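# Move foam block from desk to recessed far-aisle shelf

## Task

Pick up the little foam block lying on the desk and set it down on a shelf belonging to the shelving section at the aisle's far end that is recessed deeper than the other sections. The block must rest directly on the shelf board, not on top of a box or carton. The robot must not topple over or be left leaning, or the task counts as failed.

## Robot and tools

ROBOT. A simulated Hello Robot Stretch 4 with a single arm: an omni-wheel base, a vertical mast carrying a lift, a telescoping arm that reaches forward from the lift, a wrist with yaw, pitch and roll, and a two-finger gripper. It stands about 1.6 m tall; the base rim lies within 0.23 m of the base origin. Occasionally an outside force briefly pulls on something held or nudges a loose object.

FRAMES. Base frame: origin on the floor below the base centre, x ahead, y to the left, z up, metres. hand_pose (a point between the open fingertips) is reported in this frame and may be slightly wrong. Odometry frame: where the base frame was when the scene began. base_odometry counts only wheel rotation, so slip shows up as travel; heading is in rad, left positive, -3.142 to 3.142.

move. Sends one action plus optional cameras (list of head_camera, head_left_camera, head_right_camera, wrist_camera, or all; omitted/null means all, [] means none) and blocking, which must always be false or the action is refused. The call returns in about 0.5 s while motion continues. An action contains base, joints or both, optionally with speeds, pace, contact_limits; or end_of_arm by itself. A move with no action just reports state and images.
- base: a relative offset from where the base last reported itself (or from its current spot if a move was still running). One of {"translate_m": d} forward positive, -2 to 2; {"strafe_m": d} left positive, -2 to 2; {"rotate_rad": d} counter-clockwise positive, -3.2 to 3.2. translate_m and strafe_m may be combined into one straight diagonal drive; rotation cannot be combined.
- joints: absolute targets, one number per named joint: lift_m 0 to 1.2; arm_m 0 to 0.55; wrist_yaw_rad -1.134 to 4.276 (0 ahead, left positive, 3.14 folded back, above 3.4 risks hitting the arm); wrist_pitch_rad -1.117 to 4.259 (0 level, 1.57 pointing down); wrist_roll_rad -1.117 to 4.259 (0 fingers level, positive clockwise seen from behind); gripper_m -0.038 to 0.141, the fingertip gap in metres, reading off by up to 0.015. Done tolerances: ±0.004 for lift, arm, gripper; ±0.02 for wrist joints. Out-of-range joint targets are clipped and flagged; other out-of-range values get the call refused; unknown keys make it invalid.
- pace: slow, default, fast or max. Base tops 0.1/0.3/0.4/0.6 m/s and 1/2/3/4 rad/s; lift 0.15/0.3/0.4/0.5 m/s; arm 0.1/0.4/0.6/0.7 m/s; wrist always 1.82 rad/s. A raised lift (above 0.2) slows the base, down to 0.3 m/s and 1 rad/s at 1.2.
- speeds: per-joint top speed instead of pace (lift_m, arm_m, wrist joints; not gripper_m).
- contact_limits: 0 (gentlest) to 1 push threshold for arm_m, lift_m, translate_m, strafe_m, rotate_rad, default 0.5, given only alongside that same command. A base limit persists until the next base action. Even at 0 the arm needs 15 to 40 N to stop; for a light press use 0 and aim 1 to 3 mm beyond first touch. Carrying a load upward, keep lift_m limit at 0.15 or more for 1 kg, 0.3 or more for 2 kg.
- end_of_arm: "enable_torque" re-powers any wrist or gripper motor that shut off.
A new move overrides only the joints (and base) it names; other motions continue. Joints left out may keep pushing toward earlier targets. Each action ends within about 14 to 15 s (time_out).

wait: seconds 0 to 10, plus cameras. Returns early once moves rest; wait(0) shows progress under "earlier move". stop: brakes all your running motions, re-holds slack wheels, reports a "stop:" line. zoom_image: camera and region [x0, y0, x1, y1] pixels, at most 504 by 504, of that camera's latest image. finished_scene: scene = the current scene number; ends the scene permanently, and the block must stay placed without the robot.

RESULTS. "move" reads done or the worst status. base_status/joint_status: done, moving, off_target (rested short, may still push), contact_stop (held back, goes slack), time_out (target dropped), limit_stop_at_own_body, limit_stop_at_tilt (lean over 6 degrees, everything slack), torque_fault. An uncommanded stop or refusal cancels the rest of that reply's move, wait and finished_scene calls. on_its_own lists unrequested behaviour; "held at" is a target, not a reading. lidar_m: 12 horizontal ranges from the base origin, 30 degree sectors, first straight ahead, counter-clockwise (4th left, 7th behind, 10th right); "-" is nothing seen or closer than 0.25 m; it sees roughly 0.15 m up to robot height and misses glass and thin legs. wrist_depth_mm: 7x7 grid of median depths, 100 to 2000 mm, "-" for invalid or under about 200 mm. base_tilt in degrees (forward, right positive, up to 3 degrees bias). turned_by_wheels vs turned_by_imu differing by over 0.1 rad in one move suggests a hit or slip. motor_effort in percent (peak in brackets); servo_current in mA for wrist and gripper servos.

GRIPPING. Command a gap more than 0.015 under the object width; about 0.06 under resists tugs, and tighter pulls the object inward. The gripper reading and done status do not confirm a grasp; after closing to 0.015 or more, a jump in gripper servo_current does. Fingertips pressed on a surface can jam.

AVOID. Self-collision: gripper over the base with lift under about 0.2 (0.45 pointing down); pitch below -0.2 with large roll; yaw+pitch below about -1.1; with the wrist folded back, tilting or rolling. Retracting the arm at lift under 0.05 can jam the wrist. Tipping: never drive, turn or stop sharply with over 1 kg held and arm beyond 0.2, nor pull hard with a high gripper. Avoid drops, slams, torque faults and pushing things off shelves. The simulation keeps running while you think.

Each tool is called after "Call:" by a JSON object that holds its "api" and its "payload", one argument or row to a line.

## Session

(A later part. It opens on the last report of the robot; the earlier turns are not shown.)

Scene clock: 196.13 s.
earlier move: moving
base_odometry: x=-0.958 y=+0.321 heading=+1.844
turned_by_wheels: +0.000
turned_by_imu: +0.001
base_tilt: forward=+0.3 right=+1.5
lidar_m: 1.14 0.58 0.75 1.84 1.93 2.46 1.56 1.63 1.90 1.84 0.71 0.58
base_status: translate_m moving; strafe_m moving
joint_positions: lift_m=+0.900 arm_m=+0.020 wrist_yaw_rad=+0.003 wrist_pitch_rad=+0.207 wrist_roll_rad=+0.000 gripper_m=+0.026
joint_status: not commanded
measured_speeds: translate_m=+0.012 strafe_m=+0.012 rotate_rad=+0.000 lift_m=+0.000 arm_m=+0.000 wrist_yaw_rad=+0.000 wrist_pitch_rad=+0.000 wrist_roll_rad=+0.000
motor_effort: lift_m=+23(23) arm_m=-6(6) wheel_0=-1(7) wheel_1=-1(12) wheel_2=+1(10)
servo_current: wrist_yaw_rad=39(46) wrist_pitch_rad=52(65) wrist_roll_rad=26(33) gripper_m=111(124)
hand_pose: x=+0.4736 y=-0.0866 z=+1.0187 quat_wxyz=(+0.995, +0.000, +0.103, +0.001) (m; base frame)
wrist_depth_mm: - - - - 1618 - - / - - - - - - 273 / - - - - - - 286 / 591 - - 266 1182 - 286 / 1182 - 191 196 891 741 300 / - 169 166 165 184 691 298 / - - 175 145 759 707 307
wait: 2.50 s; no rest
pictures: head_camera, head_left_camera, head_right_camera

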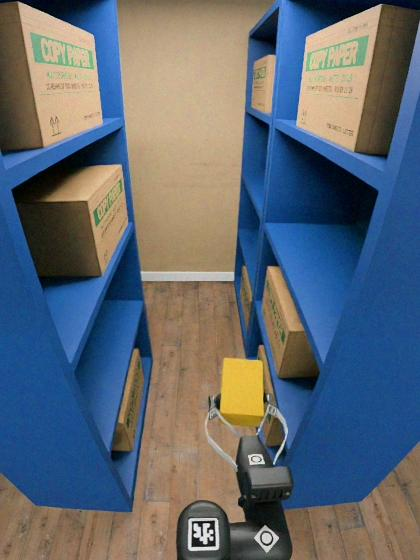

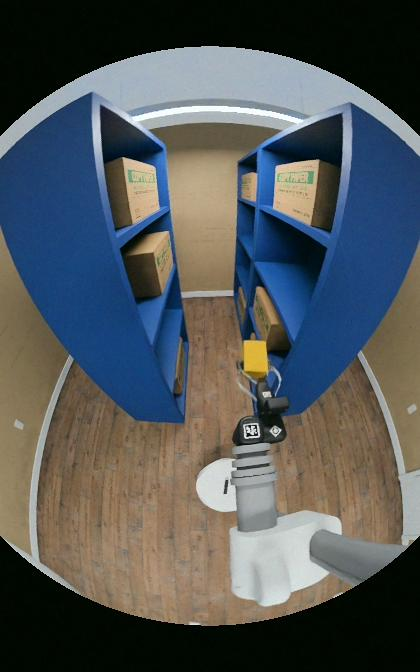

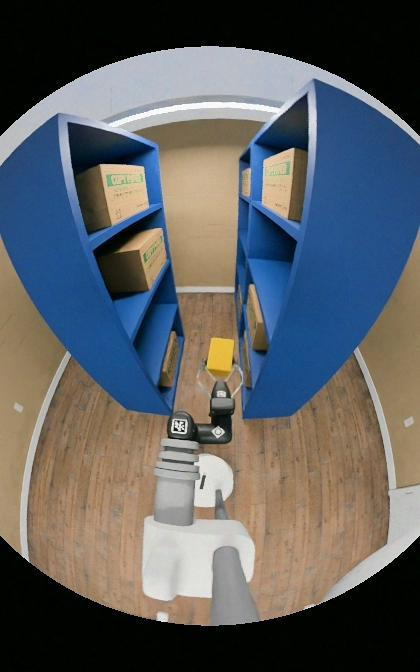

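Call:
{"api": "move", "payload": {
  "blocking": false,
  "base": {"rotate_rad": 0.03},
  "cameras": []
}}

Call:
{"api": "wait", "payload": {
  "seconds": 0.5,
  "cameras": []
}}

Call:
{"api": "move", "payload": {
  "blocking": false,
  "base": {"translate_m": 0.55},
  "cameras": []
}}

Call:
{"api": "wait", "payload": {
  "seconds": 2.2,
  "cameras": ["head_camera", "head_left_camera"]
}}

Scene clock: 225.77 s.
earlier move: done
move: moving
base_odometry: x=-0.958 y=+0.322 heading=+1.873
turned_by_wheels: +0.030
turned_by_imu: +0.029
base_tilt: forward=+0.4 right=+1.4
lidar_m: 1.07 0.59 0.76 1.86 1.98 1.61 1.55 1.64 1.89 1.83 0.70 0.57
base_status: rotate_rad moving
joint_positions: lift_m=+0.900 arm_m=+0.020 wrist_yaw_rad=+0.003 wrist_pitch_rad=+0.207 wrist_roll_rad=+0.000 gripper_m=+0.026
joint_status: not commanded
measured_speeds: all 0
motor_effort: lift_m=+23(23) arm_m=-6(6) wheel_0=-3(5) wheel_1=+0(6) wheel_2=+1(6)
servo_current: wrist_yaw_rad=39(39) wrist_pitch_rad=52(65) wrist_roll_rad=20(33) gripper_m=111(124)
hand_pose: x=+0.4736 y=-0.0866 z=+1.0187 quat_wxyz=(+0.995, +0.000, +0.103, +0.001) (m; base frame)
wrist_depth_mm: - - - - 1397 - - / - - - - - - - / - - - - 1921 - - / 597 - - 265 1182 - - / 1255 - 191 195 946 809 306 / - 169 167 165 184 676 320 / - - 175 145 778 707 315
pictures: none
No camera images: "cameras" was empty.

Scene clock: 226.10 s.
earlier move: done
base_odometry: x=-0.958 y=+0.322 heading=+1.873
turned_by_wheels: +0.000
turned_by_imu: +0.000
base_tilt: forward=+0.3 right=+1.4
lidar_m: 1.06 0.57 0.76 1.87 1.98 1.60 1.55 1.64 1.89 1.83 0.72 0.59
base_status: done
joint_positions: lift_m=+0.900 arm_m=+0.020 wrist_yaw_rad=+0.003 wrist_pitch_rad=+0.207 wrist_roll_rad=+0.000 gripper_m=+0.026
joint_status: not commanded
measured_speeds: all 0
motor_effort: lift_m=+23(23) arm_m=-6(6) wheel_0=-3(5) wheel_1=-1(6) wheel_2=+1(6)
servo_current: wrist_yaw_rad=39(39) wrist_pitch_rad=52(65) wrist_roll_rad=26(33) gripper_m=117(124)
hand_pose: x=+0.4736 y=-0.0866 z=+1.0187 quat_wxyz=(+0.995, +0.000, +0.103, +0.001) (m; base frame)
wrist_depth_mm: - - - - 1397 - - / - - - - - - - / - - - - - - - / 597 - - 264 1205 - - / 1229 - 191 196 931 809 304 / - 169 166 164 184 676 317 / - - 175 145 768 699 315
wait: 0.33 of 0.5 s (the move ended)
pictures: none
No camera images: "cameras" was empty.

Scene clock: 226.60 s.
move: moving
base_odometry: x=-0.968 y=+0.352 heading=+1.874
turned_by_wheels: +0.000
turned_by_imu: +0.000
base_tilt: forward=+0.3 right=+1.4
lidar_m: 1.05 0.54 0.71 1.85 1.97 1.71 1.57 1.67 1.89 1.84 0.66 0.55
base_status: translate_m moving
joint_positions: lift_m=+0.900 arm_m=+0.020 wrist_yaw_rad=+0.003 wrist_pitch_rad=+0.207 wrist_roll_rad=+0.000 gripper_m=+0.026
joint_status: not commanded
measured_speeds: translate_m=+0.125 strafe_m=+0.000 rotate_rad=+0.002 lift_m=+0.000 arm_m=+0.000 wrist_yaw_rad=+0.000 wrist_pitch_rad=+0.000 wrist_roll_rad=+0.000
motor_effort: lift_m=+23(23) arm_m=-6(6) wheel_0=+6(7) wheel_1=+4(5) wheel_2=-8(9)
servo_current: wrist_yaw_rad=26(46) wrist_pitch_rad=52(72) wrist_roll_rad=20(33) gripper_m=111(124)
hand_pose: x=+0.4736 y=-0.0866 z=+1.0187 quat_wxyz=(+0.995, +0.000, +0.103, +0.001) (m; base frame)
wrist_depth_mm: - - - - 1366 - - / - - - - 1983 - - / - - - - - - - / 597 - - 265 1182 - - / 1182 - 191 195 946 809 - / - 169 166 165 183 661 297 / - - 175 145 723 676 309
pictures: none
No camera images: "cameras" was empty.

Scene clock: 228.80 s.
earlier move: moving
base_odometry: x=-1.119 y=+0.834 heading=+1.874
turned_by_wheels: +0.000
turned_by_imu: -0.001
base_tilt: forward=+0.5 right=+1.6
lidar_m: 1.36 0.37 0.27 0.26 1.96 2.77 2.42 2.17 1.93 0.27 0.29 0.43
base_status: translate_m moving
joint_positions: lift_m=+0.900 arm_m=+0.020 wrist_yaw_rad=+0.003 wrist_pitch_rad=+0.207 wrist_roll_rad=+0.000 gripper_m=+0.026
joint_status: not commanded
measured_speeds: translate_m=+0.083 strafe_m=+0.000 rotate_rad=+0.003 lift_m=+0.000 arm_m=+0.000 wrist_yaw_rad=+0.000 wrist_pitch_rad=+0.000 wrist_roll_rad=+0.000
motor_effort: lift_m=+23(23) arm_m=-6(6) wheel_0=+1(7) wheel_1=-1(7) wheel_2=+0(11)
servo_current: wrist_yaw_rad=46(46) wrist_pitch_rad=46(72) wrist_roll_rad=26(33) gripper_m=124(130)
hand_pose: x=+0.4736 y=-0.0866 z=+1.0187 quat_wxyz=(+0.995, +0.000, +0.103, +0.001) (m; base frame)
wrist_depth_mm: 580 1499 - - 1464 - - / - 1537 - - 1576 - - / 609 1537 - - 1576 - - / 539 1618 - 246 - - - / - 1708 190 195 - 640 - / - 174 166 164 183 - - / - 1661 175 145 891 480 500
wait: 2.20 s; no rest
pictures: head_camera, head_left_camera

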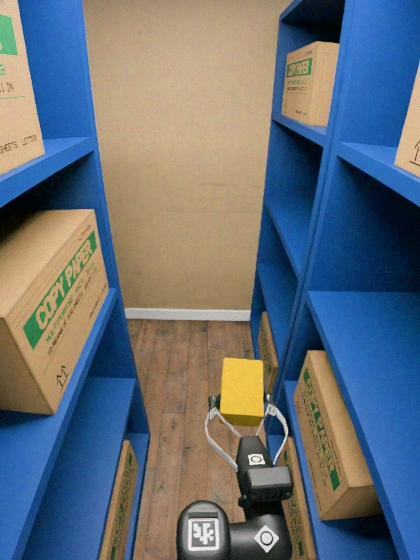

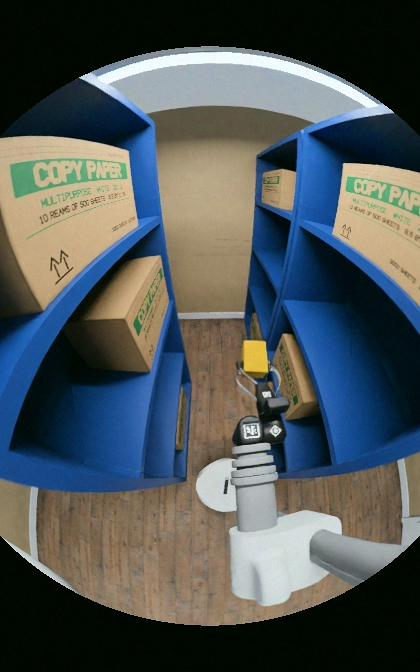

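Call:
{"api": "zoom_image", "payload": {
  "camera": "head_camera",
  "region": [220, 180, 420, 480]
}}

Call:
{"api": "move", "payload": {
  "blocking": false,
  "base": {"translate_m": 0.35},
  "cameras": []
}}

Call:
{"api": "wait", "payload": {
  "seconds": 1.8,
  "cameras": ["head_camera", "head_left_camera", "head_right_camera"]
}}

Scaled by 1.680 from the camera's 420x560 image, which has a finer 1200x1600 frame.

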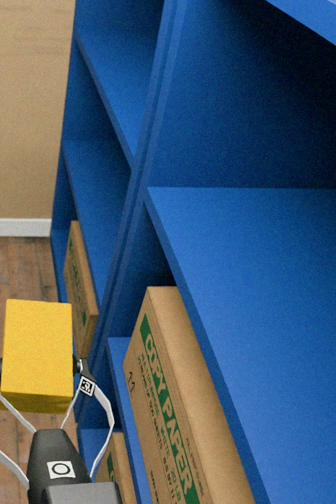

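Scene clock: 250.57 s.
earlier move: done
move: moving
base_odometry: x=-1.132 y=+0.878 heading=+1.874
turned_by_wheels: +0.000
turned_by_imu: -0.001
base_tilt: forward=+0.4 right=+1.4
lidar_m: 1.39 0.38 0.27 0.27 2.05 2.75 2.49 2.27 2.03 0.26 0.30 0.45
base_status: translate_m moving
joint_positions: lift_m=+0.900 arm_m=+0.020 wrist_yaw_rad=+0.003 wrist_pitch_rad=+0.207 wrist_roll_rad=+0.000 gripper_m=+0.026
joint_status: not commanded
measured_speeds: translate_m=+0.125 strafe_m=+0.000 rotate_rad=+0.001 lift_m=+0.000 arm_m=+0.000 wrist_yaw_rad=+0.000 wrist_pitch_rad=+0.000 wrist_roll_rad=+0.000
motor_effort: lift_m=+23(23) arm_m=-6(6) wheel_0=+5(7) wheel_1=+6(6) wheel_2=-9(10)
servo_current: wrist_yaw_rad=33(46) wrist_pitch_rad=46(65) wrist_roll_rad=26(33) gripper_m=117(117)
hand_pose: x=+0.4736 y=-0.0866 z=+1.0187 quat_wxyz=(+0.995, +0.000, +0.103, +0.001) (m; base frame)
wrist_depth_mm: 535 - - - 1430 - - / 564 1499 - - 1499 - - / 574 1537 - - 1576 - - / 549 1661 - 247 - - - / - 1618 191 195 - 615 - / - 174 166 165 184 - - / - 1708 174 145 732 466 504
pictures: none
No camera images: "cameras" was empty.

Scene clock: 252.37 s.
earlier move: moving
base_odometry: x=-1.227 y=+1.180 heading=+1.874
turned_by_wheels: +0.000
turned_by_imu: -0.001
base_tilt: forward=+0.1 right=+1.4
lidar_m: 1.46 0.35 0.27 0.25 0.26 0.38 3.30 0.44 0.29 0.27 0.31 0.47
base_status: translate_m moving
joint_positions: lift_m=+0.900 arm_m=+0.020 wrist_yaw_rad=+0.003 wrist_pitch_rad=+0.207 wrist_roll_rad=+0.000 gripper_m=+0.026
joint_status: not commanded
measured_speeds: translate_m=+0.018 strafe_m=+0.000 rotate_rad=+0.001 lift_m=+0.000 arm_m=+0.000 wrist_yaw_rad=+0.000 wrist_pitch_rad=+0.000 wrist_roll_rad=+0.000
motor_effort: lift_m=+23(23) arm_m=-6(6) wheel_0=+1(7) wheel_1=+1(8) wheel_2=-1(11)
servo_current: wrist_yaw_rad=39(46) wrist_pitch_rad=46(65) wrist_roll_rad=26(33) gripper_m=111(130)
hand_pose: x=+0.4736 y=-0.0866 z=+1.0187 quat_wxyz=(+0.995, +0.000, +0.103, +0.001) (m; base frame)
wrist_depth_mm: - - - - 1118 - - / 1229 - - - 1160 - 1118 / 1229 - - - 1205 - 1098 / - - - 247 1255 525 336 / - - 191 196 - 484 351 / 1138 174 167 164 184 - 347 / - - 174 145 - - 364
wait: 1.80 s; no rest
pictures: head_camera, head_left_camera, head_right_camera

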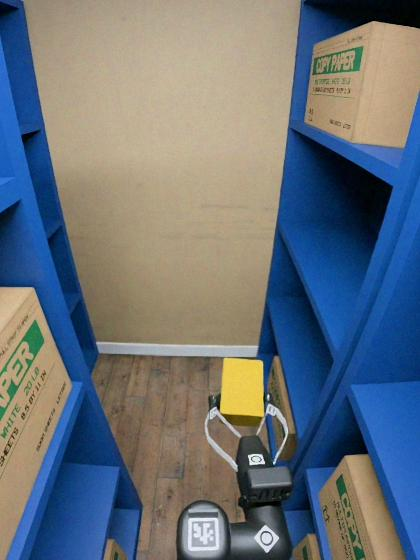

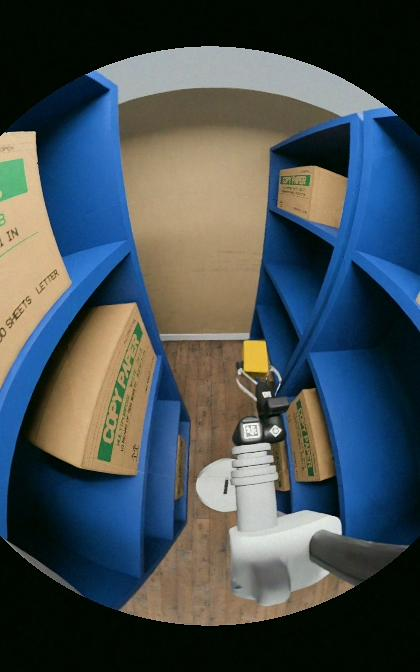

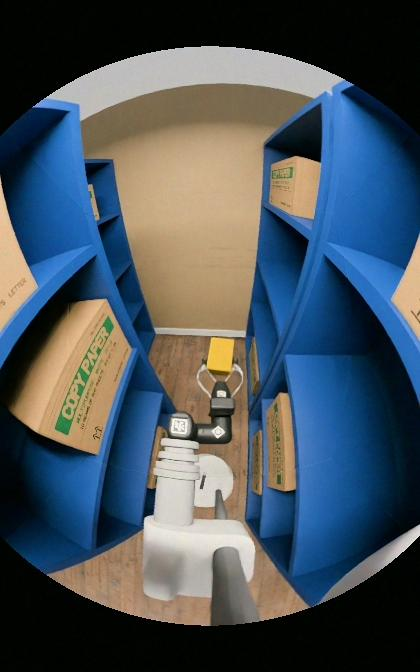

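Call:
{"api": "move", "payload": {
  "blocking": false,
  "base": {"translate_m": 0.81, "strafe_m": -0.015},
  "joints": {"arm_m": 0.0},
  "cameras": []
}}

Call:
{"api": "wait", "payload": {
  "seconds": 3.5,
  "cameras": ["head_camera", "head_left_camera"]
}}

Scene clock: 271.03 s.
earlier move: done
move: moving
base_odometry: x=-1.236 y=+1.212 heading=+1.874
turned_by_wheels: +0.000
turned_by_imu: -0.001
base_tilt: forward=+0.4 right=+1.3
lidar_m: 1.43 0.37 0.28 0.25 0.26 0.40 3.33 0.45 0.31 0.29 0.32 0.47
base_status: translate_m moving; strafe_m moving
joint_positions: lift_m=+0.900 arm_m=+0.002 wrist_yaw_rad=+0.003 wrist_pitch_rad=+0.207 wrist_roll_rad=+0.000 gripper_m=+0.026
joint_status: arm_m moving
joint sent to its limit — arm_m, lower limit.
measured_speeds: translate_m=+0.124 strafe_m=-0.002 rotate_rad=+0.004 lift_m=+0.000 arm_m=+0.000 wrist_yaw_rad=+0.000 wrist_pitch_rad=+0.000 wrist_roll_rad=+0.000
motor_effort: lift_m=+23(23) arm_m=-4(9) wheel_0=+7(7) wheel_1=+6(7) wheel_2=-10(10)
servo_current: wrist_yaw_rad=46(46) wrist_pitch_rad=52(59) wrist_roll_rad=26(33) gripper_m=111(124)
hand_pose: x=+0.4559 y=-0.0866 z=+1.0187 quat_wxyz=(+0.995, +0.000, +0.103, +0.001) (m; base frame)
wrist_depth_mm: - - - - 1118 - - / 1182 - - - 1182 - 1118 / 1229 - - - 1182 - - / 1281 - - 247 1229 535 347 / 1308 - 191 195 - 436 347 / 1078 174 166 165 183 - 342 / - - 175 145 - - 353
pictures: none
No camera images: "cameras" was empty.

Scene clock: 274.53 s.
earlier move: moving
base_odometry: x=-1.455 y=+1.958 heading=+1.874
turned_by_wheels: +0.000
turned_by_imu: -0.001
base_tilt: forward=+0.3 right=+1.5
lidar_m: 0.52 0.70 0.73 0.69 0.34 0.37 1.13 0.44 0.31 0.29 0.34 0.49
base_status: translate_m moving; strafe_m moving
joint_positions: lift_m=+0.900 arm_m=+0.002 wrist_yaw_rad=+0.003 wrist_pitch_rad=+0.207 wrist_roll_rad=+0.000 gripper_m=+0.026
joint_status: all done
joint sent to its limit — arm_m, lower limit.
measured_speeds: all 0
motor_effort: lift_m=+23(23) arm_m=-6(9) wheel_0=+2(8) wheel_1=+0(7) wheel_2=+0(10)
servo_current: wrist_yaw_rad=39(46) wrist_pitch_rad=52(65) wrist_roll_rad=20(33) gripper_m=117(124)
hand_pose: x=+0.4559 y=-0.0866 z=+1.0187 quat_wxyz=(+0.995, +0.000, +0.103, +0.001) (m; base frame)
wrist_depth_mm: 424 421 421 421 413 413 377 / 439 439 436 433 427 424 379 / 452 452 452 449 442 442 392 / 469 466 462 265 462 452 402 / - - 192 195 469 473 394 / - 172 166 164 183 459 433 / - - 175 145 - 145 445
wait: 3.50 s; no rest
pictures: head_camera, head_left_camera

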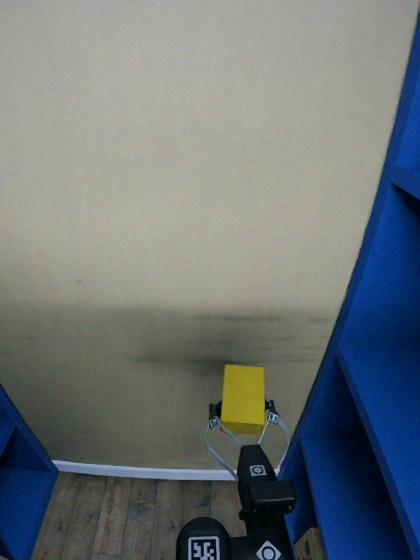

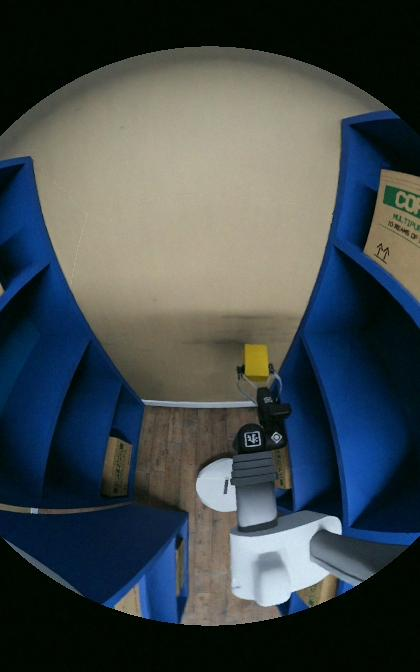

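Call:
{"api": "move", "payload": {
  "blocking": false,
  "base": {"rotate_rad": 1.57},
  "cameras": []
}}

Call:
{"api": "wait", "payload": {
  "seconds": 1.9,
  "cameras": ["head_camera", "head_left_camera", "wrist_camera"]
}}

Scene clock: 288.10 s.
earlier move: done
move: moving
base_odometry: x=-1.455 y=+1.958 heading=+2.122
turned_by_wheels: +0.248
turned_by_imu: +0.244
base_tilt: forward=+0.3 right=+1.5
lidar_m: 0.52 0.79 0.69 0.49 0.36 0.56 0.63 0.37 0.28 0.30 0.37 0.65
base_status: rotate_rad moving
joint_positions: lift_m=+0.900 arm_m=+0.002 wrist_yaw_rad=+0.003 wrist_pitch_rad=+0.207 wrist_roll_rad=+0.000 gripper_m=+0.026
joint_status: not commanded
measured_speeds: translate_m=-0.001 strafe_m=+0.001 rotate_rad=+0.942 lift_m=+0.000 arm_m=+0.000 wrist_yaw_rad=+0.000 wrist_pitch_rad=+0.000 wrist_roll_rad=+0.000
motor_effort: lift_m=+23(23) arm_m=-6(6) wheel_0=-6(7) wheel_1=-6(7) wheel_2=-7(8)
servo_current: wrist_yaw_rad=33(39) wrist_pitch_rad=39(65) wrist_roll_rad=33(33) gripper_m=124(124)
hand_pose: x=+0.4558 y=-0.0866 z=+1.0187 quat_wxyz=(+0.995, +0.000, +0.103, +0.001) (m; base frame)
wrist_depth_mm: - 459 439 415 397 379 366 / - 466 452 430 410 389 373 / - - 466 445 421 402 387 / - - 469 264 433 415 397 / - - 190 195 449 430 413 / - 172 166 164 185 439 424 / - - 173 145 - 449 439
pictures: none
No camera images: "cameras" was empty.

Scene clock: 289.80 s.
earlier move: done
base_odometry: x=-1.455 y=+1.958 heading=-2.839
turned_by_wheels: +1.321
turned_by_imu: +1.304
base_tilt: forward=+0.3 right=+1.3
lidar_m: 0.70 0.34 0.40 1.15 0.46 0.34 0.31 0.33 0.47 0.65 0.69 0.72
base_status: done
joint_positions: lift_m=+0.900 arm_m=+0.002 wrist_yaw_rad=+0.003 wrist_pitch_rad=+0.207 wrist_roll_rad=+0.000 gripper_m=+0.026
joint_status: not commanded
measured_speeds: all 0
motor_effort: lift_m=+23(23) arm_m=-6(6) wheel_0=-2(8) wheel_1=-1(7) wheel_2=-1(8)
servo_current: wrist_yaw_rad=39(46) wrist_pitch_rad=46(65) wrist_roll_rad=33(33) gripper_m=117(124)
hand_pose: x=+0.4559 y=-0.0866 z=+1.0187 quat_wxyz=(+0.995, +0.000, +0.103, +0.001) (m; base frame)
wrist_depth_mm: 445 500 - - - - - / 462 480 - - - - - / 477 512 - - - - - / 480 - - 247 - - - / 480 525 191 196 - - - / 459 174 167 164 183 1008 - / 439 - 175 145 - 145 -
wait: 1.70 of 1.9 s (the move ended)
pictures: head_camera, head_left_camera, wrist_camera
camera_calibration:
wrist_camera: T_world_to_cam=[[-0.0352877, -0.998004, 0.0523646, -0.146449], [-0.227283, -0.0430099, -0.972878, 1.14395], [0.973189, -0.0462322, -0.225312, 0.0115492], [0, 0, 0, 1]] pos_world=[0.243594, -0.0964213, 1.1232]

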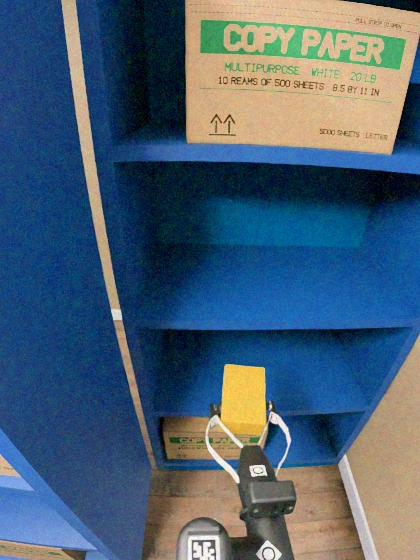

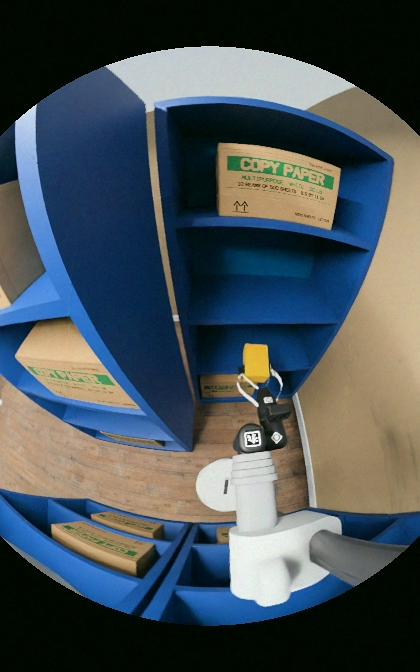

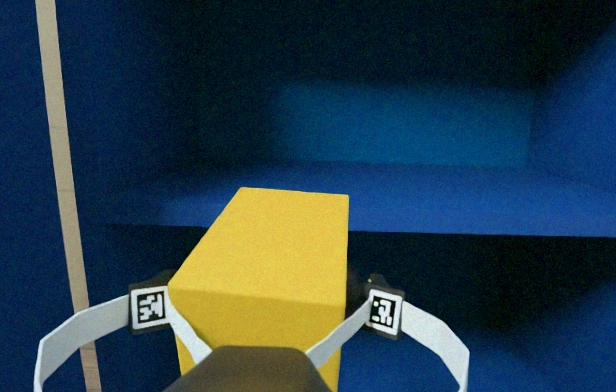

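Call:
{"api": "move", "payload": {
  "blocking": false,
  "joints": {"lift_m": 1.035, "wrist_pitch_rad": 0.4},
  "cameras": []
}}

Call:
{"api": "wait", "payload": {
  "seconds": 0.3,
  "cameras": ["wrist_camera"]
}}

Call:
{"api": "move", "payload": {
  "blocking": false,
  "joints": {"arm_m": 0.4},
  "contact_limits": {"arm_m": 0.2},
  "cameras": []
}}

Call:
{"api": "wait", "payload": {
  "seconds": 1.7,
  "cameras": ["head_camera", "wrist_camera"]
}}

Scene clock: 316.60 s.
move: moving
base_odometry: x=-1.455 y=+1.958 heading=-2.839
turned_by_wheels: +0.000
turned_by_imu: -0.001
base_tilt: forward=+0.4 right=+1.4
lidar_m: 0.49 0.33 0.38 1.18 0.45 0.35 0.31 0.34 0.44 0.66 0.67 0.74
base_status: not commanded
joint_positions: lift_m=+0.939 arm_m=+0.002 wrist_yaw_rad=+0.003 wrist_pitch_rad=+0.400 wrist_roll_rad=+0.000 gripper_m=+0.026
joint_status: lift_m moving; wrist_pitch_rad moving
measured_speeds: translate_m=+0.000 strafe_m=+0.000 rotate_rad=+0.000 lift_m=+0.149 arm_m=+0.000 wrist_yaw_rad=+0.000 wrist_pitch_rad=+0.001 wrist_roll_rad=+0.000
motor_effort: lift_m=+25(27) arm_m=-6(6) wheel_0=-2(2) wheel_1=-2(2) wheel_2=-1(1)
servo_current: wrist_yaw_rad=39(39) wrist_pitch_rad=33(65) wrist_roll_rad=33(33) gripper_m=117(117)
hand_pose: x=+0.4392 y=-0.0867 z=+1.0048 quat_wxyz=(+0.980, +0.000, +0.199, +0.001) (m; base frame)
wrist_depth_mm: 439 496 - - - - - / 455 504 - - - - 878 / 477 - - - - - - / 477 - - 246 - - - / 484 - 191 195 - 1060 - / 459 174 167 164 182 - - / 436 - 174 145 741 699 750
pictures: none
No camera images: "cameras" was empty.

Scene clock: 316.90 s.
earlier move: moving
base_odometry: x=-1.455 y=+1.958 heading=-2.839
turned_by_wheels: +0.000
turned_by_imu: +0.000
base_tilt: forward=+0.3 right=+1.5
lidar_m: 0.69 0.35 0.37 1.13 0.44 0.34 0.32 0.36 0.46 0.64 0.70 0.73
base_status: not commanded
joint_positions: lift_m=+0.992 arm_m=+0.002 wrist_yaw_rad=+0.003 wrist_pitch_rad=+0.400 wrist_roll_rad=+0.000 gripper_m=+0.026
joint_status: lift_m moving; wrist_pitch_rad moving
measured_speeds: translate_m=+0.000 strafe_m=+0.000 rotate_rad=+0.000 lift_m=+0.164 arm_m=+0.000 wrist_yaw_rad=+0.000 wrist_pitch_rad=+0.000 wrist_roll_rad=+0.000
motor_effort: lift_m=+26(27) arm_m=-6(6) wheel_0=-2(2) wheel_1=-1(2) wheel_2=-1(1)
servo_current: wrist_yaw_rad=33(46) wrist_pitch_rad=46(65) wrist_roll_rad=33(33) gripper_m=117(130)
hand_pose: x=+0.4392 y=-0.0867 z=+1.0584 quat_wxyz=(+0.980, +0.000, +0.199, +0.001) (m; base frame)
wrist_depth_mm: 442 500 - - - - - / 455 504 - - - - 866 / 469 512 - - - - - / 477 - - 247 - - - / 480 - 191 196 - 1098 - / 462 175 166 164 183 991 - / 439 - 174 145 778 768 -
wait: 0.30 s; no rest
pictures: wrist_camera
camera_calibration:
wrist_camera: T_world_to_cam=[[-0.0245247, -0.997974, 0.0587076, -0.160602], [-0.409848, -0.0435262, -0.911115, 1.19361], [0.911824, -0.046406, -0.40795, 0.256921], [0, 0, 0, 1]] pos_world=[0.250994, -0.0964004, 1.20176]

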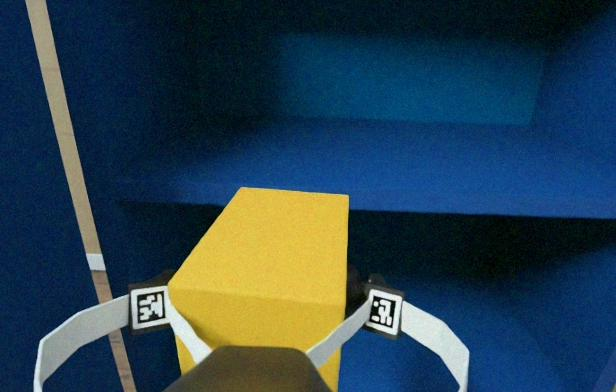

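Scene clock: 317.40 s.
move: moving
base_odometry: x=-1.455 y=+1.958 heading=-2.839
turned_by_wheels: +0.000
turned_by_imu: +0.000
base_tilt: forward=+0.3 right=+1.5
lidar_m: 0.69 0.35 0.37 1.14 0.45 0.33 0.33 0.34 0.46 0.66 0.70 0.74
base_status: not commanded
joint_positions: lift_m=+1.034 arm_m=+0.054 wrist_yaw_rad=+0.003 wrist_pitch_rad=+0.400 wrist_roll_rad=+0.000 gripper_m=+0.026
joint_status: lift_m moving; arm_m moving; wrist_pitch_rad moving
measured_speeds: translate_m=+0.000 strafe_m=+0.000 rotate_rad=+0.000 lift_m=+0.014 arm_m=+0.198 wrist_yaw_rad=+0.000 wrist_pitch_rad=+0.000 wrist_roll_rad=+0.000
motor_effort: lift_m=+24(26) arm_m=+9(10) wheel_0=-2(2) wheel_1=-2(2) wheel_2=-1(1)
servo_current: wrist_yaw_rad=39(39) wrist_pitch_rad=52(52) wrist_roll_rad=26(33) gripper_m=111(117)
contact_limits: arm_m 0.2
hand_pose: x=+0.4913 y=-0.0867 z=+1.1004 quat_wxyz=(+0.980, +0.000, +0.199, +0.001) (m; base frame)
wrist_depth_mm: 407 512 - - - - - / 430 521 - - - - 854 / 445 530 - - - - - / 462 496 - 247 - - - / 488 - 190 195 - - - / 466 174 166 165 183 1042 - / 445 - 175 145 - 145 -
pictures: none
No camera images: "cameras" was empty.

Scene clock: 319.10 s.
earlier move: moving
base_odometry: x=-1.455 y=+1.958 heading=-2.839
turned_by_wheels: +0.000
turned_by_imu: +0.000
base_tilt: forward=+0.2 right=+1.5
lidar_m: 0.70 0.35 0.37 1.14 0.43 0.35 0.30 0.35 0.47 0.65 0.71 0.72
base_status: not commanded
joint_positions: lift_m=+1.035 arm_m=+0.400 wrist_yaw_rad=+0.003 wrist_pitch_rad=+0.400 wrist_roll_rad=+0.000 gripper_m=+0.026
joint_status: lift_m moving; arm_m moving; wrist_pitch_rad moving
measured_speeds: all 0
motor_effort: lift_m=+25(26) arm_m=+4(10) wheel_0=-2(2) wheel_1=-2(2) wheel_2=-1(1)
servo_current: wrist_yaw_rad=33(39) wrist_pitch_rad=46(72) wrist_roll_rad=26(33) gripper_m=117(124)
contact_limits: arm_m 0.2
hand_pose: x=+0.8366 y=-0.0867 z=+1.1005 quat_wxyz=(+0.980, +0.000, +0.199, +0.001) (m; base frame)
wrist_depth_mm: 370 488 492 488 488 484 488 / 387 521 521 517 512 517 512 / 394 539 554 554 554 544 544 / 379 504 574 264 580 574 580 / 394 439 191 195 439 439 445 / 347 175 167 165 185 368 370 / 277 293 175 145 303 294 314
wait: 1.70 s; no rest
pictures: head_camera, wrist_camera
camera_calibration:
wrist_camera: T_world_to_cam=[[-0.0245237, -0.997974, 0.0587081, -0.153328], [-0.409863, -0.0435262, -0.911108, 1.39478], [0.911817, -0.046406, -0.407965, -0.0881874], [0, 0, 0, 1]] pos_world=[0.648319, -0.0964004, 1.24382]

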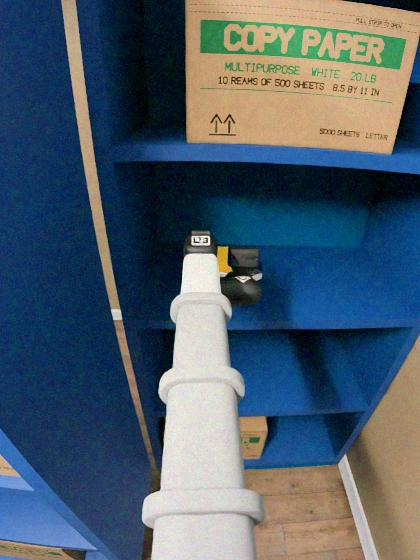

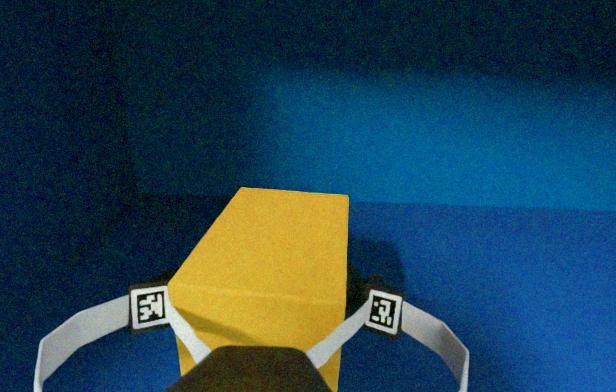

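Call:
{"api": "move", "payload": {
  "blocking": false,
  "joints": {"lift_m": 0.988},
  "pace": "slow",
  "contact_limits": {"lift_m": 0.2},
  "cameras": []
}}

Call:
{"api": "wait", "payload": {
  "seconds": 0.4,
  "cameras": ["wrist_camera"]
}}

Scene clock: 327.90 s.
earlier move: done
move: moving
base_odometry: x=-1.455 y=+1.958 heading=-2.839
turned_by_wheels: +0.000
turned_by_imu: -0.001
base_tilt: forward=+0.3 right=+1.4
lidar_m: 0.69 0.34 0.39 1.14 0.47 0.35 0.33 0.35 0.47 0.64 0.69 0.73
base_status: not commanded
joint_positions: lift_m=+1.009 arm_m=+0.400 wrist_yaw_rad=+0.003 wrist_pitch_rad=+0.400 wrist_roll_rad=+0.000 gripper_m=+0.026
joint_status: lift_m moving; the others done
measured_speeds: translate_m=+0.000 strafe_m=+0.000 rotate_rad=+0.000 lift_m=-0.094 arm_m=+0.000 wrist_yaw_rad=+0.000 wrist_pitch_rad=+0.000 wrist_roll_rad=+0.000
motor_effort: lift_m=+11(24) arm_m=+6(6) wheel_0=-2(2) wheel_1=-1(2) wheel_2=-1(1)
servo_current: wrist_yaw_rad=39(39) wrist_pitch_rad=46(52) wrist_roll_rad=33(33) gripper_m=104(124)
contact_limits: arm_m 0.2; lift_m 0.2
hand_pose: x=+0.8366 y=-0.0867 z=+1.0754 quat_wxyz=(+0.980, +0.000, +0.199, +0.001) (m; base frame)
wrist_depth_mm: 370 488 492 488 488 484 484 / 389 517 521 521 512 508 508 / 394 544 554 554 549 549 544 / 379 500 580 264 580 580 574 / 375 402 193 196 415 424 427 / 315 174 167 165 186 334 338 / 253 267 175 145 276 257 287
pictures: none
No camera images: "cameras" was empty.

Scene clock: 328.30 s.
earlier move: moving
base_odometry: x=-1.455 y=+1.958 heading=-2.839
turned_by_wheels: +0.000
turned_by_imu: +0.000
base_tilt: forward=+0.5 right=+1.3
lidar_m: 0.67 0.35 0.38 1.17 0.47 0.35 0.33 0.37 0.47 0.66 0.69 0.73
base_status: not commanded
joint_positions: lift_m=+0.989 arm_m=+0.400 wrist_yaw_rad=+0.003 wrist_pitch_rad=+0.400 wrist_roll_rad=+0.000 gripper_m=+0.026
joint_status: lift_m moving; the others done
measured_speeds: translate_m=+0.000 strafe_m=+0.000 rotate_rad=+0.000 lift_m=-0.015 arm_m=+0.000 wrist_yaw_rad=+0.000 wrist_pitch_rad=+0.000 wrist_roll_rad=+0.000
motor_effort: lift_m=+11(24) arm_m=+6(6) wheel_0=-2(2) wheel_1=-2(2) wheel_2=-1(1)
servo_current: wrist_yaw_rad=33(39) wrist_pitch_rad=46(59) wrist_roll_rad=26(33) gripper_m=117(124)
contact_limits: arm_m 0.2; lift_m 0.2
hand_pose: x=+0.8366 y=-0.0867 z=+1.0547 quat_wxyz=(+0.980, +0.000, +0.199, +0.001) (m; base frame)
wrist_depth_mm: 370 488 492 488 484 484 488 / 389 517 521 517 517 512 512 / 394 544 554 549 549 539 544 / 379 449 424 247 569 564 564 / 347 362 192 195 375 379 382 / 285 175 166 165 185 300 301 / 229 238 175 145 247 232 257
wait: 0.40 s; no rest
pictures: wrist_camera
camera_calibration:
wrist_camera: T_world_to_cam=[[-0.0245237, -0.997974, 0.0587081, -0.15064], [-0.409863, -0.0435263, -0.911108, 1.35306], [0.911817, -0.0464061, -0.407965, -0.106869], [0, 0, 0, 1]] pos_world=[0.64832, -0.0964004, 1.19803]

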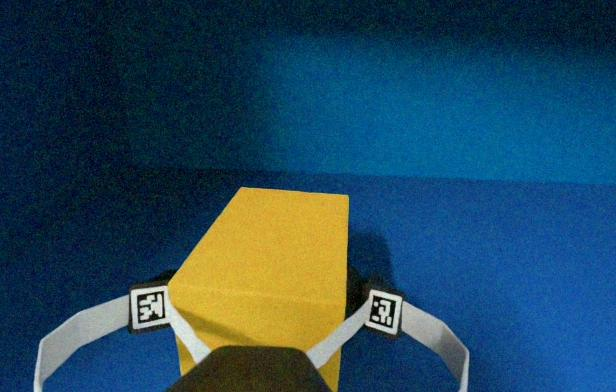

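Call:
{"api": "move", "payload": {
  "blocking": false,
  "joints": {"lift_m": 0.971},
  "speeds": {"lift_m": 0.04},
  "contact_limits": {"lift_m": 0.1},
  "cameras": ["wrist_camera"]
}}

Call:
{"api": "wait", "payload": {
  "seconds": 0.5,
  "cameras": ["wrist_camera"]
}}

Scene clock: 337.07 s.
earlier move: done
move: moving
base_odometry: x=-1.455 y=+1.958 heading=-2.839
turned_by_wheels: +0.000
turned_by_imu: -0.001
base_tilt: forward=+0.3 right=+1.3
lidar_m: 0.67 0.36 0.40 1.17 0.47 0.35 0.31 0.36 0.46 0.65 0.68 0.73
base_status: not commanded
joint_positions: lift_m=+0.972 arm_m=+0.400 wrist_yaw_rad=+0.003 wrist_pitch_rad=+0.400 wrist_roll_rad=+0.000 gripper_m=+0.026
joint_status: lift_m moving
measured_speeds: translate_m=+0.000 strafe_m=+0.000 rotate_rad=+0.000 lift_m=-0.019 arm_m=+0.000 wrist_yaw_rad=+0.000 wrist_pitch_rad=+0.000 wrist_roll_rad=+0.000
motor_effort: lift_m=+13(15) arm_m=+6(6) wheel_0=-2(2) wheel_1=-2(2) wheel_2=-1(1)
servo_current: wrist_yaw_rad=33(46) wrist_pitch_rad=39(52) wrist_roll_rad=26(33) gripper_m=117(124)
contact_limits: arm_m 0.2; lift_m 0.1
hand_pose: x=+0.8366 y=-0.0867 z=+1.0377 quat_wxyz=(+0.980, +0.000, +0.199, +0.001) (m; base frame)
wrist_depth_mm: 368 484 492 488 488 480 484 / 389 517 521 517 517 512 512 / 394 539 549 549 549 544 544 / 382 413 415 247 430 415 445 / 324 329 193 195 345 347 349 / 262 175 166 165 187 276 277 / 208 220 175 145 227 220 236
pictures: wrist_camera
camera_calibration:
wrist_camera: T_world_to_cam=[[-0.0245226, -0.997974, 0.0587084, -0.149642], [-0.409871, -0.0435265, -0.911104, 1.33756], [0.911814, -0.0464055, -0.407973, -0.1138], [0, 0, 0, 1]] pos_world=[0.648321, -0.0964003, 1.18101]

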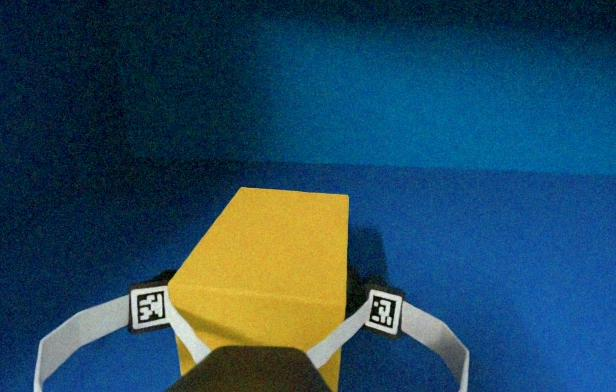

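Scene clock: 337.40 s.
earlier move: done
base_odometry: x=-1.455 y=+1.958 heading=-2.839
turned_by_wheels: +0.000
turned_by_imu: +0.000
base_tilt: forward=+0.4 right=+1.4
lidar_m: 0.67 0.35 0.37 1.16 0.45 0.33 0.30 0.35 0.46 0.66 0.70 0.73
base_status: not commanded
joint_positions: lift_m=+0.971 arm_m=+0.400 wrist_yaw_rad=+0.003 wrist_pitch_rad=+0.400 wrist_roll_rad=+0.000 gripper_m=+0.026
joint_status: all done
measured_speeds: all 0
motor_effort: lift_m=+14(15) arm_m=+6(6) wheel_0=-2(2) wheel_1=-2(2) wheel_2=-1(1)
servo_current: wrist_yaw_rad=39(46) wrist_pitch_rad=39(52) wrist_roll_rad=26(33) gripper_m=117(124)
contact_limits: arm_m 0.2; lift_m 0.1
hand_pose: x=+0.8366 y=-0.0867 z=+1.0374 quat_wxyz=(+0.980, +0.000, +0.199, +0.001) (m; base frame)
wrist_depth_mm: 368 488 492 488 484 484 484 / 389 517 521 521 512 512 517 / 392 549 554 554 549 544 544 / 379 413 413 246 433 433 442 / 324 329 193 196 342 347 349 / 259 175 166 164 187 276 276 / 208 219 175 145 225 219 235
wait: 0.33 of 0.5 s (the move ended)
pictures: wrist_camera
camera_calibration:
wrist_camera: T_world_to_cam=[[-0.0245226, -0.997974, 0.0587084, -0.149622], [-0.409871, -0.0435265, -0.911104, 1.33725], [0.911814, -0.0464055, -0.407973, -0.113937], [0, 0, 0, 1]] pos_world=[0.648322, -0.0964003, 1.18068]

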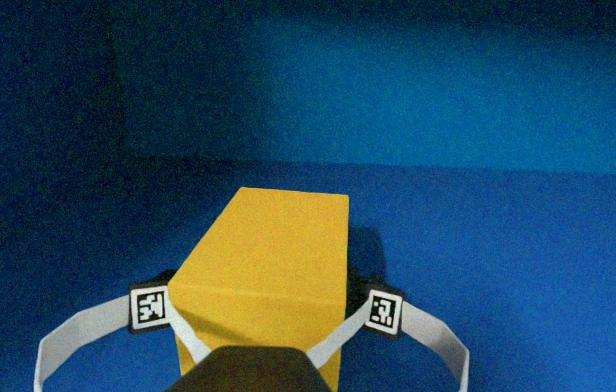

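Call:
{"api": "move", "payload": {
  "blocking": false,
  "joints": {"lift_m": 0.966},
  "speeds": {"lift_m": 0.03},
  "contact_limits": {"lift_m": 0.0},
  "cameras": ["wrist_camera"]
}}

Call:
{"api": "zoom_image", "payload": {
  "camera": "wrist_camera",
  "region": [120, 160, 460, 392]
}}

Scene clock: 346.17 s.
move: moving
base_odometry: x=-1.455 y=+1.958 heading=-2.839
turned_by_wheels: +0.000
turned_by_imu: -0.001
base_tilt: forward=+0.5 right=+1.3
lidar_m: 0.70 0.33 0.36 1.14 0.47 0.33 0.32 0.34 0.47 0.66 0.69 0.72
base_status: not commanded
joint_positions: lift_m=+0.966 arm_m=+0.400 wrist_yaw_rad=+0.003 wrist_pitch_rad=+0.400 wrist_roll_rad=+0.000 gripper_m=+0.026
joint_status: lift_m moving
measured_speeds: all 0
motor_effort: lift_m=+13(15) arm_m=+6(6) wheel_0=-2(2) wheel_1=-2(2) wheel_2=-1(1)
servo_current: wrist_yaw_rad=39(46) wrist_pitch_rad=39(46) wrist_roll_rad=26(33) gripper_m=117(117)
contact_limits: arm_m 0.2; lift_m 0
hand_pose: x=+0.8366 y=-0.0867 z=+1.0323 quat_wxyz=(+0.980, +0.000, +0.199, +0.001) (m; base frame)
wrist_depth_mm: 368 488 488 492 488 484 484 / 389 517 521 517 517 508 508 / 394 544 554 554 549 544 544 / 377 402 427 247 418 424 430 / 315 319 193 196 332 336 340 / 251 175 167 165 187 267 267 / 202 213 174 145 220 213 229
pictures: wrist_camera
camera_calibration:
wrist_camera: T_world_to_cam=[[-0.0245224, -0.997974, 0.0587083, -0.149328], [-0.409871, -0.0435266, -0.911104, 1.33269], [0.911814, -0.0464053, -0.407973, -0.115982], [0, 0, 0, 1]] pos_world=[0.648322, -0.0964003, 1.17567]

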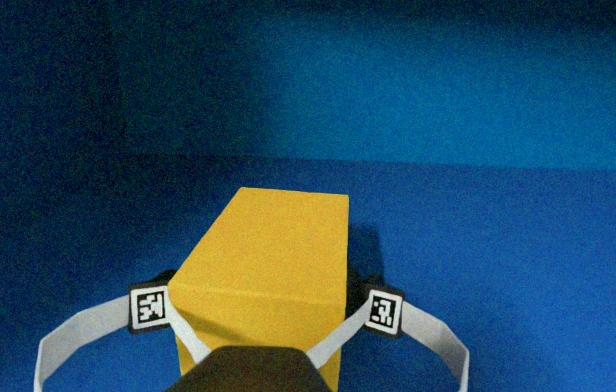

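Scaled by 1.482.

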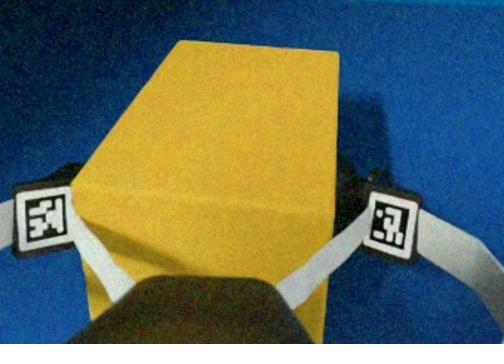

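Call:
{"api": "move", "payload": {
  "blocking": false,
  "joints": {"lift_m": 0.961},
  "speeds": {"lift_m": 0.03},
  "contact_limits": {"lift_m": 0.0},
  "cameras": ["wrist_camera"]
}}

Scene clock: 354.87 s.
earlier move: done
move: moving
base_odometry: x=-1.455 y=+1.958 heading=-2.839
turned_by_wheels: +0.000
turned_by_imu: -0.001
base_tilt: forward=+0.5 right=+1.5
lidar_m: 0.70 0.36 0.38 1.17 0.45 0.34 0.32 0.36 0.48 0.65 0.70 0.72
base_status: not commanded
joint_positions: lift_m=+0.961 arm_m=+0.400 wrist_yaw_rad=+0.003 wrist_pitch_rad=+0.400 wrist_roll_rad=+0.000 gripper_m=+0.026
joint_status: lift_m moving
measured_speeds: all 0
motor_effort: lift_m=+13(14) arm_m=+6(6) wheel_0=-2(2) wheel_1=-2(2) wheel_2=-1(1)
servo_current: wrist_yaw_rad=39(46) wrist_pitch_rad=33(46) wrist_roll_rad=33(33) gripper_m=104(124)
contact_limits: arm_m 0.2; lift_m 0
hand_pose: x=+0.8366 y=-0.0867 z=+1.0273 quat_wxyz=(+0.980, +0.000, +0.199, +0.001) (m; base frame)
wrist_depth_mm: 370 488 492 492 488 484 484 / 389 521 517 521 512 512 508 / 394 530 554 554 549 544 544 / 379 407 394 249 407 413 421 / 304 310 193 196 324 327 330 / 246 175 166 165 186 259 259 / 198 208 175 145 213 207 223
pictures: wrist_camera
camera_calibration:
wrist_camera: T_world_to_cam=[[-0.0245225, -0.997974, 0.0587083, -0.149034], [-0.409871, -0.0435266, -0.911104, 1.32813], [0.911814, -0.0464054, -0.407973, -0.118022], [0, 0, 0, 1]] pos_world=[0.648323, -0.0964003, 1.17067]

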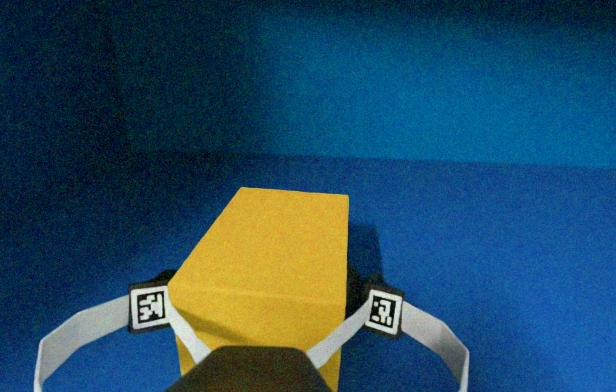

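Call:
{"api": "move", "payload": {
  "blocking": false,
  "joints": {"lift_m": 0.956},
  "speeds": {"lift_m": 0.03},
  "contact_limits": {"lift_m": 0.0},
  "cameras": ["wrist_camera"]
}}

Call:
{"api": "move", "payload": {
  "blocking": false,
  "joints": {"gripper_m": 0.07},
  "pace": "slow",
  "cameras": ["wrist_camera"]
}}

Call:
{"api": "wait", "payload": {
  "seconds": 0.6,
  "cameras": ["wrist_camera"]
}}

Scene clock: 371.33 s.
earlier move: done
move: moving
base_odometry: x=-1.455 y=+1.958 heading=-2.839
turned_by_wheels: +0.000
turned_by_imu: -0.001
base_tilt: forward=+0.1 right=+1.4
lidar_m: 0.69 0.34 0.36 1.15 0.47 0.34 0.32 0.34 0.44 0.64 0.71 0.71
base_status: not commanded
joint_positions: lift_m=+0.956 arm_m=+0.400 wrist_yaw_rad=+0.003 wrist_pitch_rad=+0.400 wrist_roll_rad=+0.000 gripper_m=+0.026
joint_status: lift_m moving
measured_speeds: all 0
motor_effort: lift_m=+14(15) arm_m=+6(6) wheel_0=-2(2) wheel_1=-2(2) wheel_2=-1(1)
servo_current: wrist_yaw_rad=33(46) wrist_pitch_rad=26(59) wrist_roll_rad=26(33) gripper_m=111(124)
contact_limits: arm_m 0.2; lift_m 0
hand_pose: x=+0.8366 y=-0.0867 z=+1.0223 quat_wxyz=(+0.980, +0.000, +0.199, +0.001) (m; base frame)
wrist_depth_mm: 368 484 492 492 484 480 488 / 389 521 521 517 517 512 508 / 392 530 549 544 549 539 544 / 370 402 404 249 418 404 410 / 297 301 193 196 314 317 320 / 236 176 166 164 186 253 252 / 193 202 175 145 207 201 216
pictures: wrist_camera
camera_calibration:
wrist_camera: T_world_to_cam=[[-0.0245226, -0.997974, 0.0587083, -0.148741], [-0.409871, -0.0435265, -0.911104, 1.32358], [0.911814, -0.0464054, -0.407973, -0.120063], [0, 0, 0, 1]] pos_world=[0.648324, -0.0964003, 1.16567]

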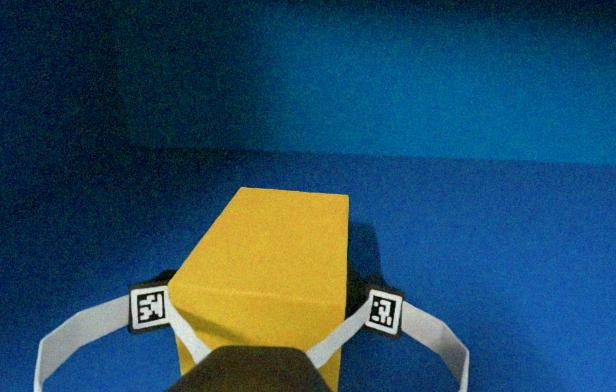

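Scene clock: 371.83 s.
move: moving
base_odometry: x=-1.455 y=+1.958 heading=-2.839
turned_by_wheels: +0.000
turned_by_imu: +0.000
base_tilt: forward=+0.4 right=+1.4
lidar_m: 0.69 0.35 0.38 1.15 0.46 0.34 0.32 0.36 0.44 0.63 0.66 0.72
base_status: not commanded
joint_positions: lift_m=+0.956 arm_m=+0.400 wrist_yaw_rad=+0.003 wrist_pitch_rad=+0.400 wrist_roll_rad=+0.000 gripper_m=+0.036
joint_status: gripper_m moving; the others done
measured_speeds: all 0
motor_effort: lift_m=+14(14) arm_m=+6(6) wheel_0=-2(2) wheel_1=-2(2) wheel_2=-1(1)
servo_current: wrist_yaw_rad=33(46) wrist_pitch_rad=39(46) wrist_roll_rad=26(33) gripper_m=26(104)
contact_limits: arm_m 0.2; lift_m 0
hand_pose: x=+0.8366 y=-0.0867 z=+1.0223 quat_wxyz=(+0.980, +0.000, +0.199, +0.001) (m; base frame)
wrist_depth_mm: 368 488 496 488 484 484 484 / 389 512 525 521 517 512 508 / 394 530 549 549 544 544 544 / 368 399 382 263 421 404 410 / 297 303 195 198 314 319 322 / 237 183 168 167 187 252 253 / 198 201 176 172 207 202 216
pictures: wrist_camera
camera_calibration:
wrist_camera: T_world_to_cam=[[-0.0245224, -0.997974, 0.0587084, -0.148741], [-0.409871, -0.0435266, -0.911104, 1.32358], [0.911814, -0.0464053, -0.407973, -0.120063], [0, 0, 0, 1]] pos_world=[0.648324, -0.0964003, 1.16567]

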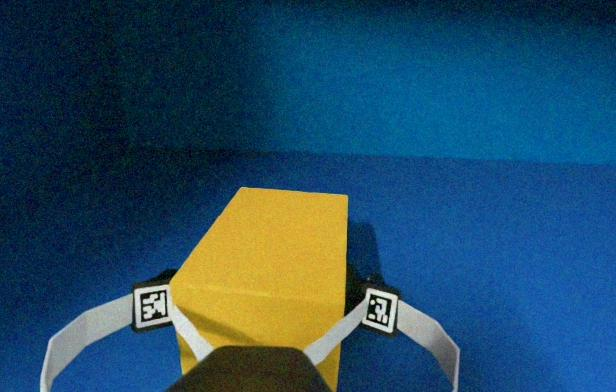

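Scene clock: 372.43 s.
earlier move: moving
base_odometry: x=-1.455 y=+1.958 heading=-2.839
turned_by_wheels: +0.000
turned_by_imu: +0.000
base_tilt: forward=+0.3 right=+1.3
lidar_m: 0.70 0.34 0.39 1.14 0.45 0.32 0.31 0.35 0.45 0.64 0.67 0.72
base_status: not commanded
joint_positions: lift_m=+0.956 arm_m=+0.400 wrist_yaw_rad=+0.003 wrist_pitch_rad=+0.400 wrist_roll_rad=+0.000 gripper_m=+0.055
joint_status: gripper_m moving; the others done
measured_speeds: all 0
motor_effort: lift_m=+14(14) arm_m=+6(6) wheel_0=-2(2) wheel_1=-1(2) wheel_2=-1(1)
servo_current: wrist_yaw_rad=39(46) wrist_pitch_rad=39(46) wrist_roll_rad=26(33) gripper_m=46(104)
contact_limits: arm_m 0.2; lift_m 0
hand_pose: x=+0.8366 y=-0.0867 z=+1.0223 quat_wxyz=(+0.980, +0.000, +0.199, +0.001) (m; base frame)
wrist_depth_mm: 368 488 492 492 488 480 484 / 389 517 521 517 517 512 508 / 392 530 549 549 544 544 544 / 373 402 384 265 424 407 413 / 298 303 198 200 317 322 324 / 238 192 174 172 191 254 255 / 199 201 187 179 208 209 217
wait: 0.60 s; no rest
pictures: wrist_camera
camera_calibration:
wrist_camera: T_world_to_cam=[[-0.0245225, -0.997974, 0.0587084, -0.148741], [-0.409871, -0.0435266, -0.911104, 1.32358], [0.911814, -0.0464054, -0.407974, -0.120063], [0, 0, 0, 1]] pos_world=[0.648325, -0.0964003, 1.16567]

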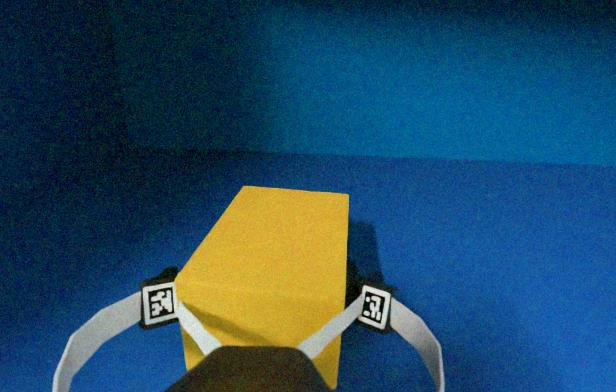

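Call:
{"api": "move", "payload": {
  "blocking": false,
  "joints": {"gripper_m": 0.135},
  "pace": "slow",
  "cameras": []
}}

Call:
{"api": "wait", "payload": {
  "seconds": 2.0,
  "cameras": ["wrist_camera"]
}}

Scene clock: 378.00 s.
earlier move: done
move: moving
base_odometry: x=-1.455 y=+1.958 heading=-2.839
turned_by_wheels: +0.000
turned_by_imu: -0.001
base_tilt: forward=+0.2 right=+1.4
lidar_m: 0.69 0.36 0.40 1.18 0.44 0.34 0.31 0.34 0.46 0.66 0.69 0.73
base_status: not commanded
joint_positions: lift_m=+0.956 arm_m=+0.400 wrist_yaw_rad=+0.003 wrist_pitch_rad=+0.400 wrist_roll_rad=+0.000 gripper_m=+0.080
joint_status: gripper_m moving
measured_speeds: all 0
motor_effort: lift_m=+14(14) arm_m=+6(6) wheel_0=-2(2) wheel_1=-2(2) wheel_2=-1(1)
servo_current: wrist_yaw_rad=46(46) wrist_pitch_rad=39(52) wrist_roll_rad=26(33) gripper_m=39(72)
contact_limits: arm_m 0.2; lift_m 0
hand_pose: x=+0.8366 y=-0.0867 z=+1.0223 quat_wxyz=(+0.980, +0.000, +0.199, +0.001) (m; base frame)
wrist_depth_mm: 368 488 492 484 484 488 484 / 389 517 521 512 517 512 508 / 392 525 549 549 549 544 539 / 377 404 392 268 430 407 415 / 301 306 211 204 319 322 327 / 240 228 186 178 196 255 256 / 201 196 200 183 202 211 219
pictures: none
No camera images: "cameras" was empty.

Scene clock: 380.00 s.
earlier move: moving
base_odometry: x=-1.455 y=+1.958 heading=-2.839
turned_by_wheels: +0.000
turned_by_imu: +0.000
base_tilt: forward=+0.4 right=+1.2
lidar_m: 0.68 0.34 0.38 1.18 0.43 0.35 0.32 0.34 0.46 0.64 0.70 0.72
base_status: not commanded
joint_positions: lift_m=+0.956 arm_m=+0.400 wrist_yaw_rad=+0.003 wrist_pitch_rad=+0.400 wrist_roll_rad=+0.000 gripper_m=+0.129
joint_status: gripper_m moving
measured_speeds: all 0
motor_effort: lift_m=+14(14) arm_m=+6(6) wheel_0=-2(2) wheel_1=-1(2) wheel_2=-1(1)
servo_current: wrist_yaw_rad=39(52) wrist_pitch_rad=46(52) wrist_roll_rad=26(33) gripper_m=33(91)
contact_limits: arm_m 0.2; lift_m 0
hand_pose: x=+0.8366 y=-0.0867 z=+1.0223 quat_wxyz=(+0.980, +0.000, +0.199, +0.001) (m; base frame)
wrist_depth_mm: 389 492 492 488 488 484 488 / 377 512 521 521 517 517 512 / 399 544 549 549 549 544 549 / 370 402 379 266 421 404 407 / 297 304 198 201 315 319 322 / 238 224 185 180 207 252 253 / 204 200 203 190 208 208 217
wait: 2.00 s; no rest
pictures: wrist_camera
camera_calibration:
wrist_camera: T_world_to_cam=[[-0.0245228, -0.997974, 0.0587083, -0.148741], [-0.409871, -0.0435264, -0.911104, 1.32358], [0.911814, -0.0464057, -0.407973, -0.120064], [0, 0, 0, 1]] pos_world=[0.648325, -0.0964003, 1.16567]

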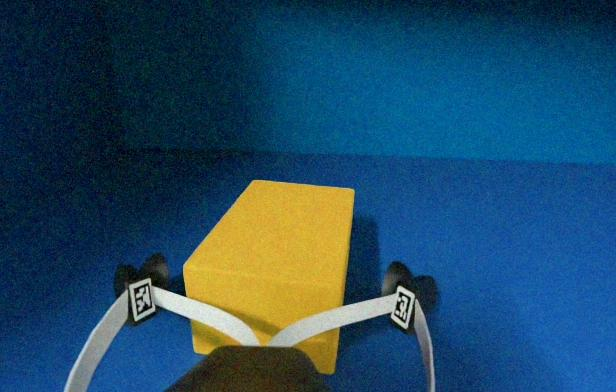

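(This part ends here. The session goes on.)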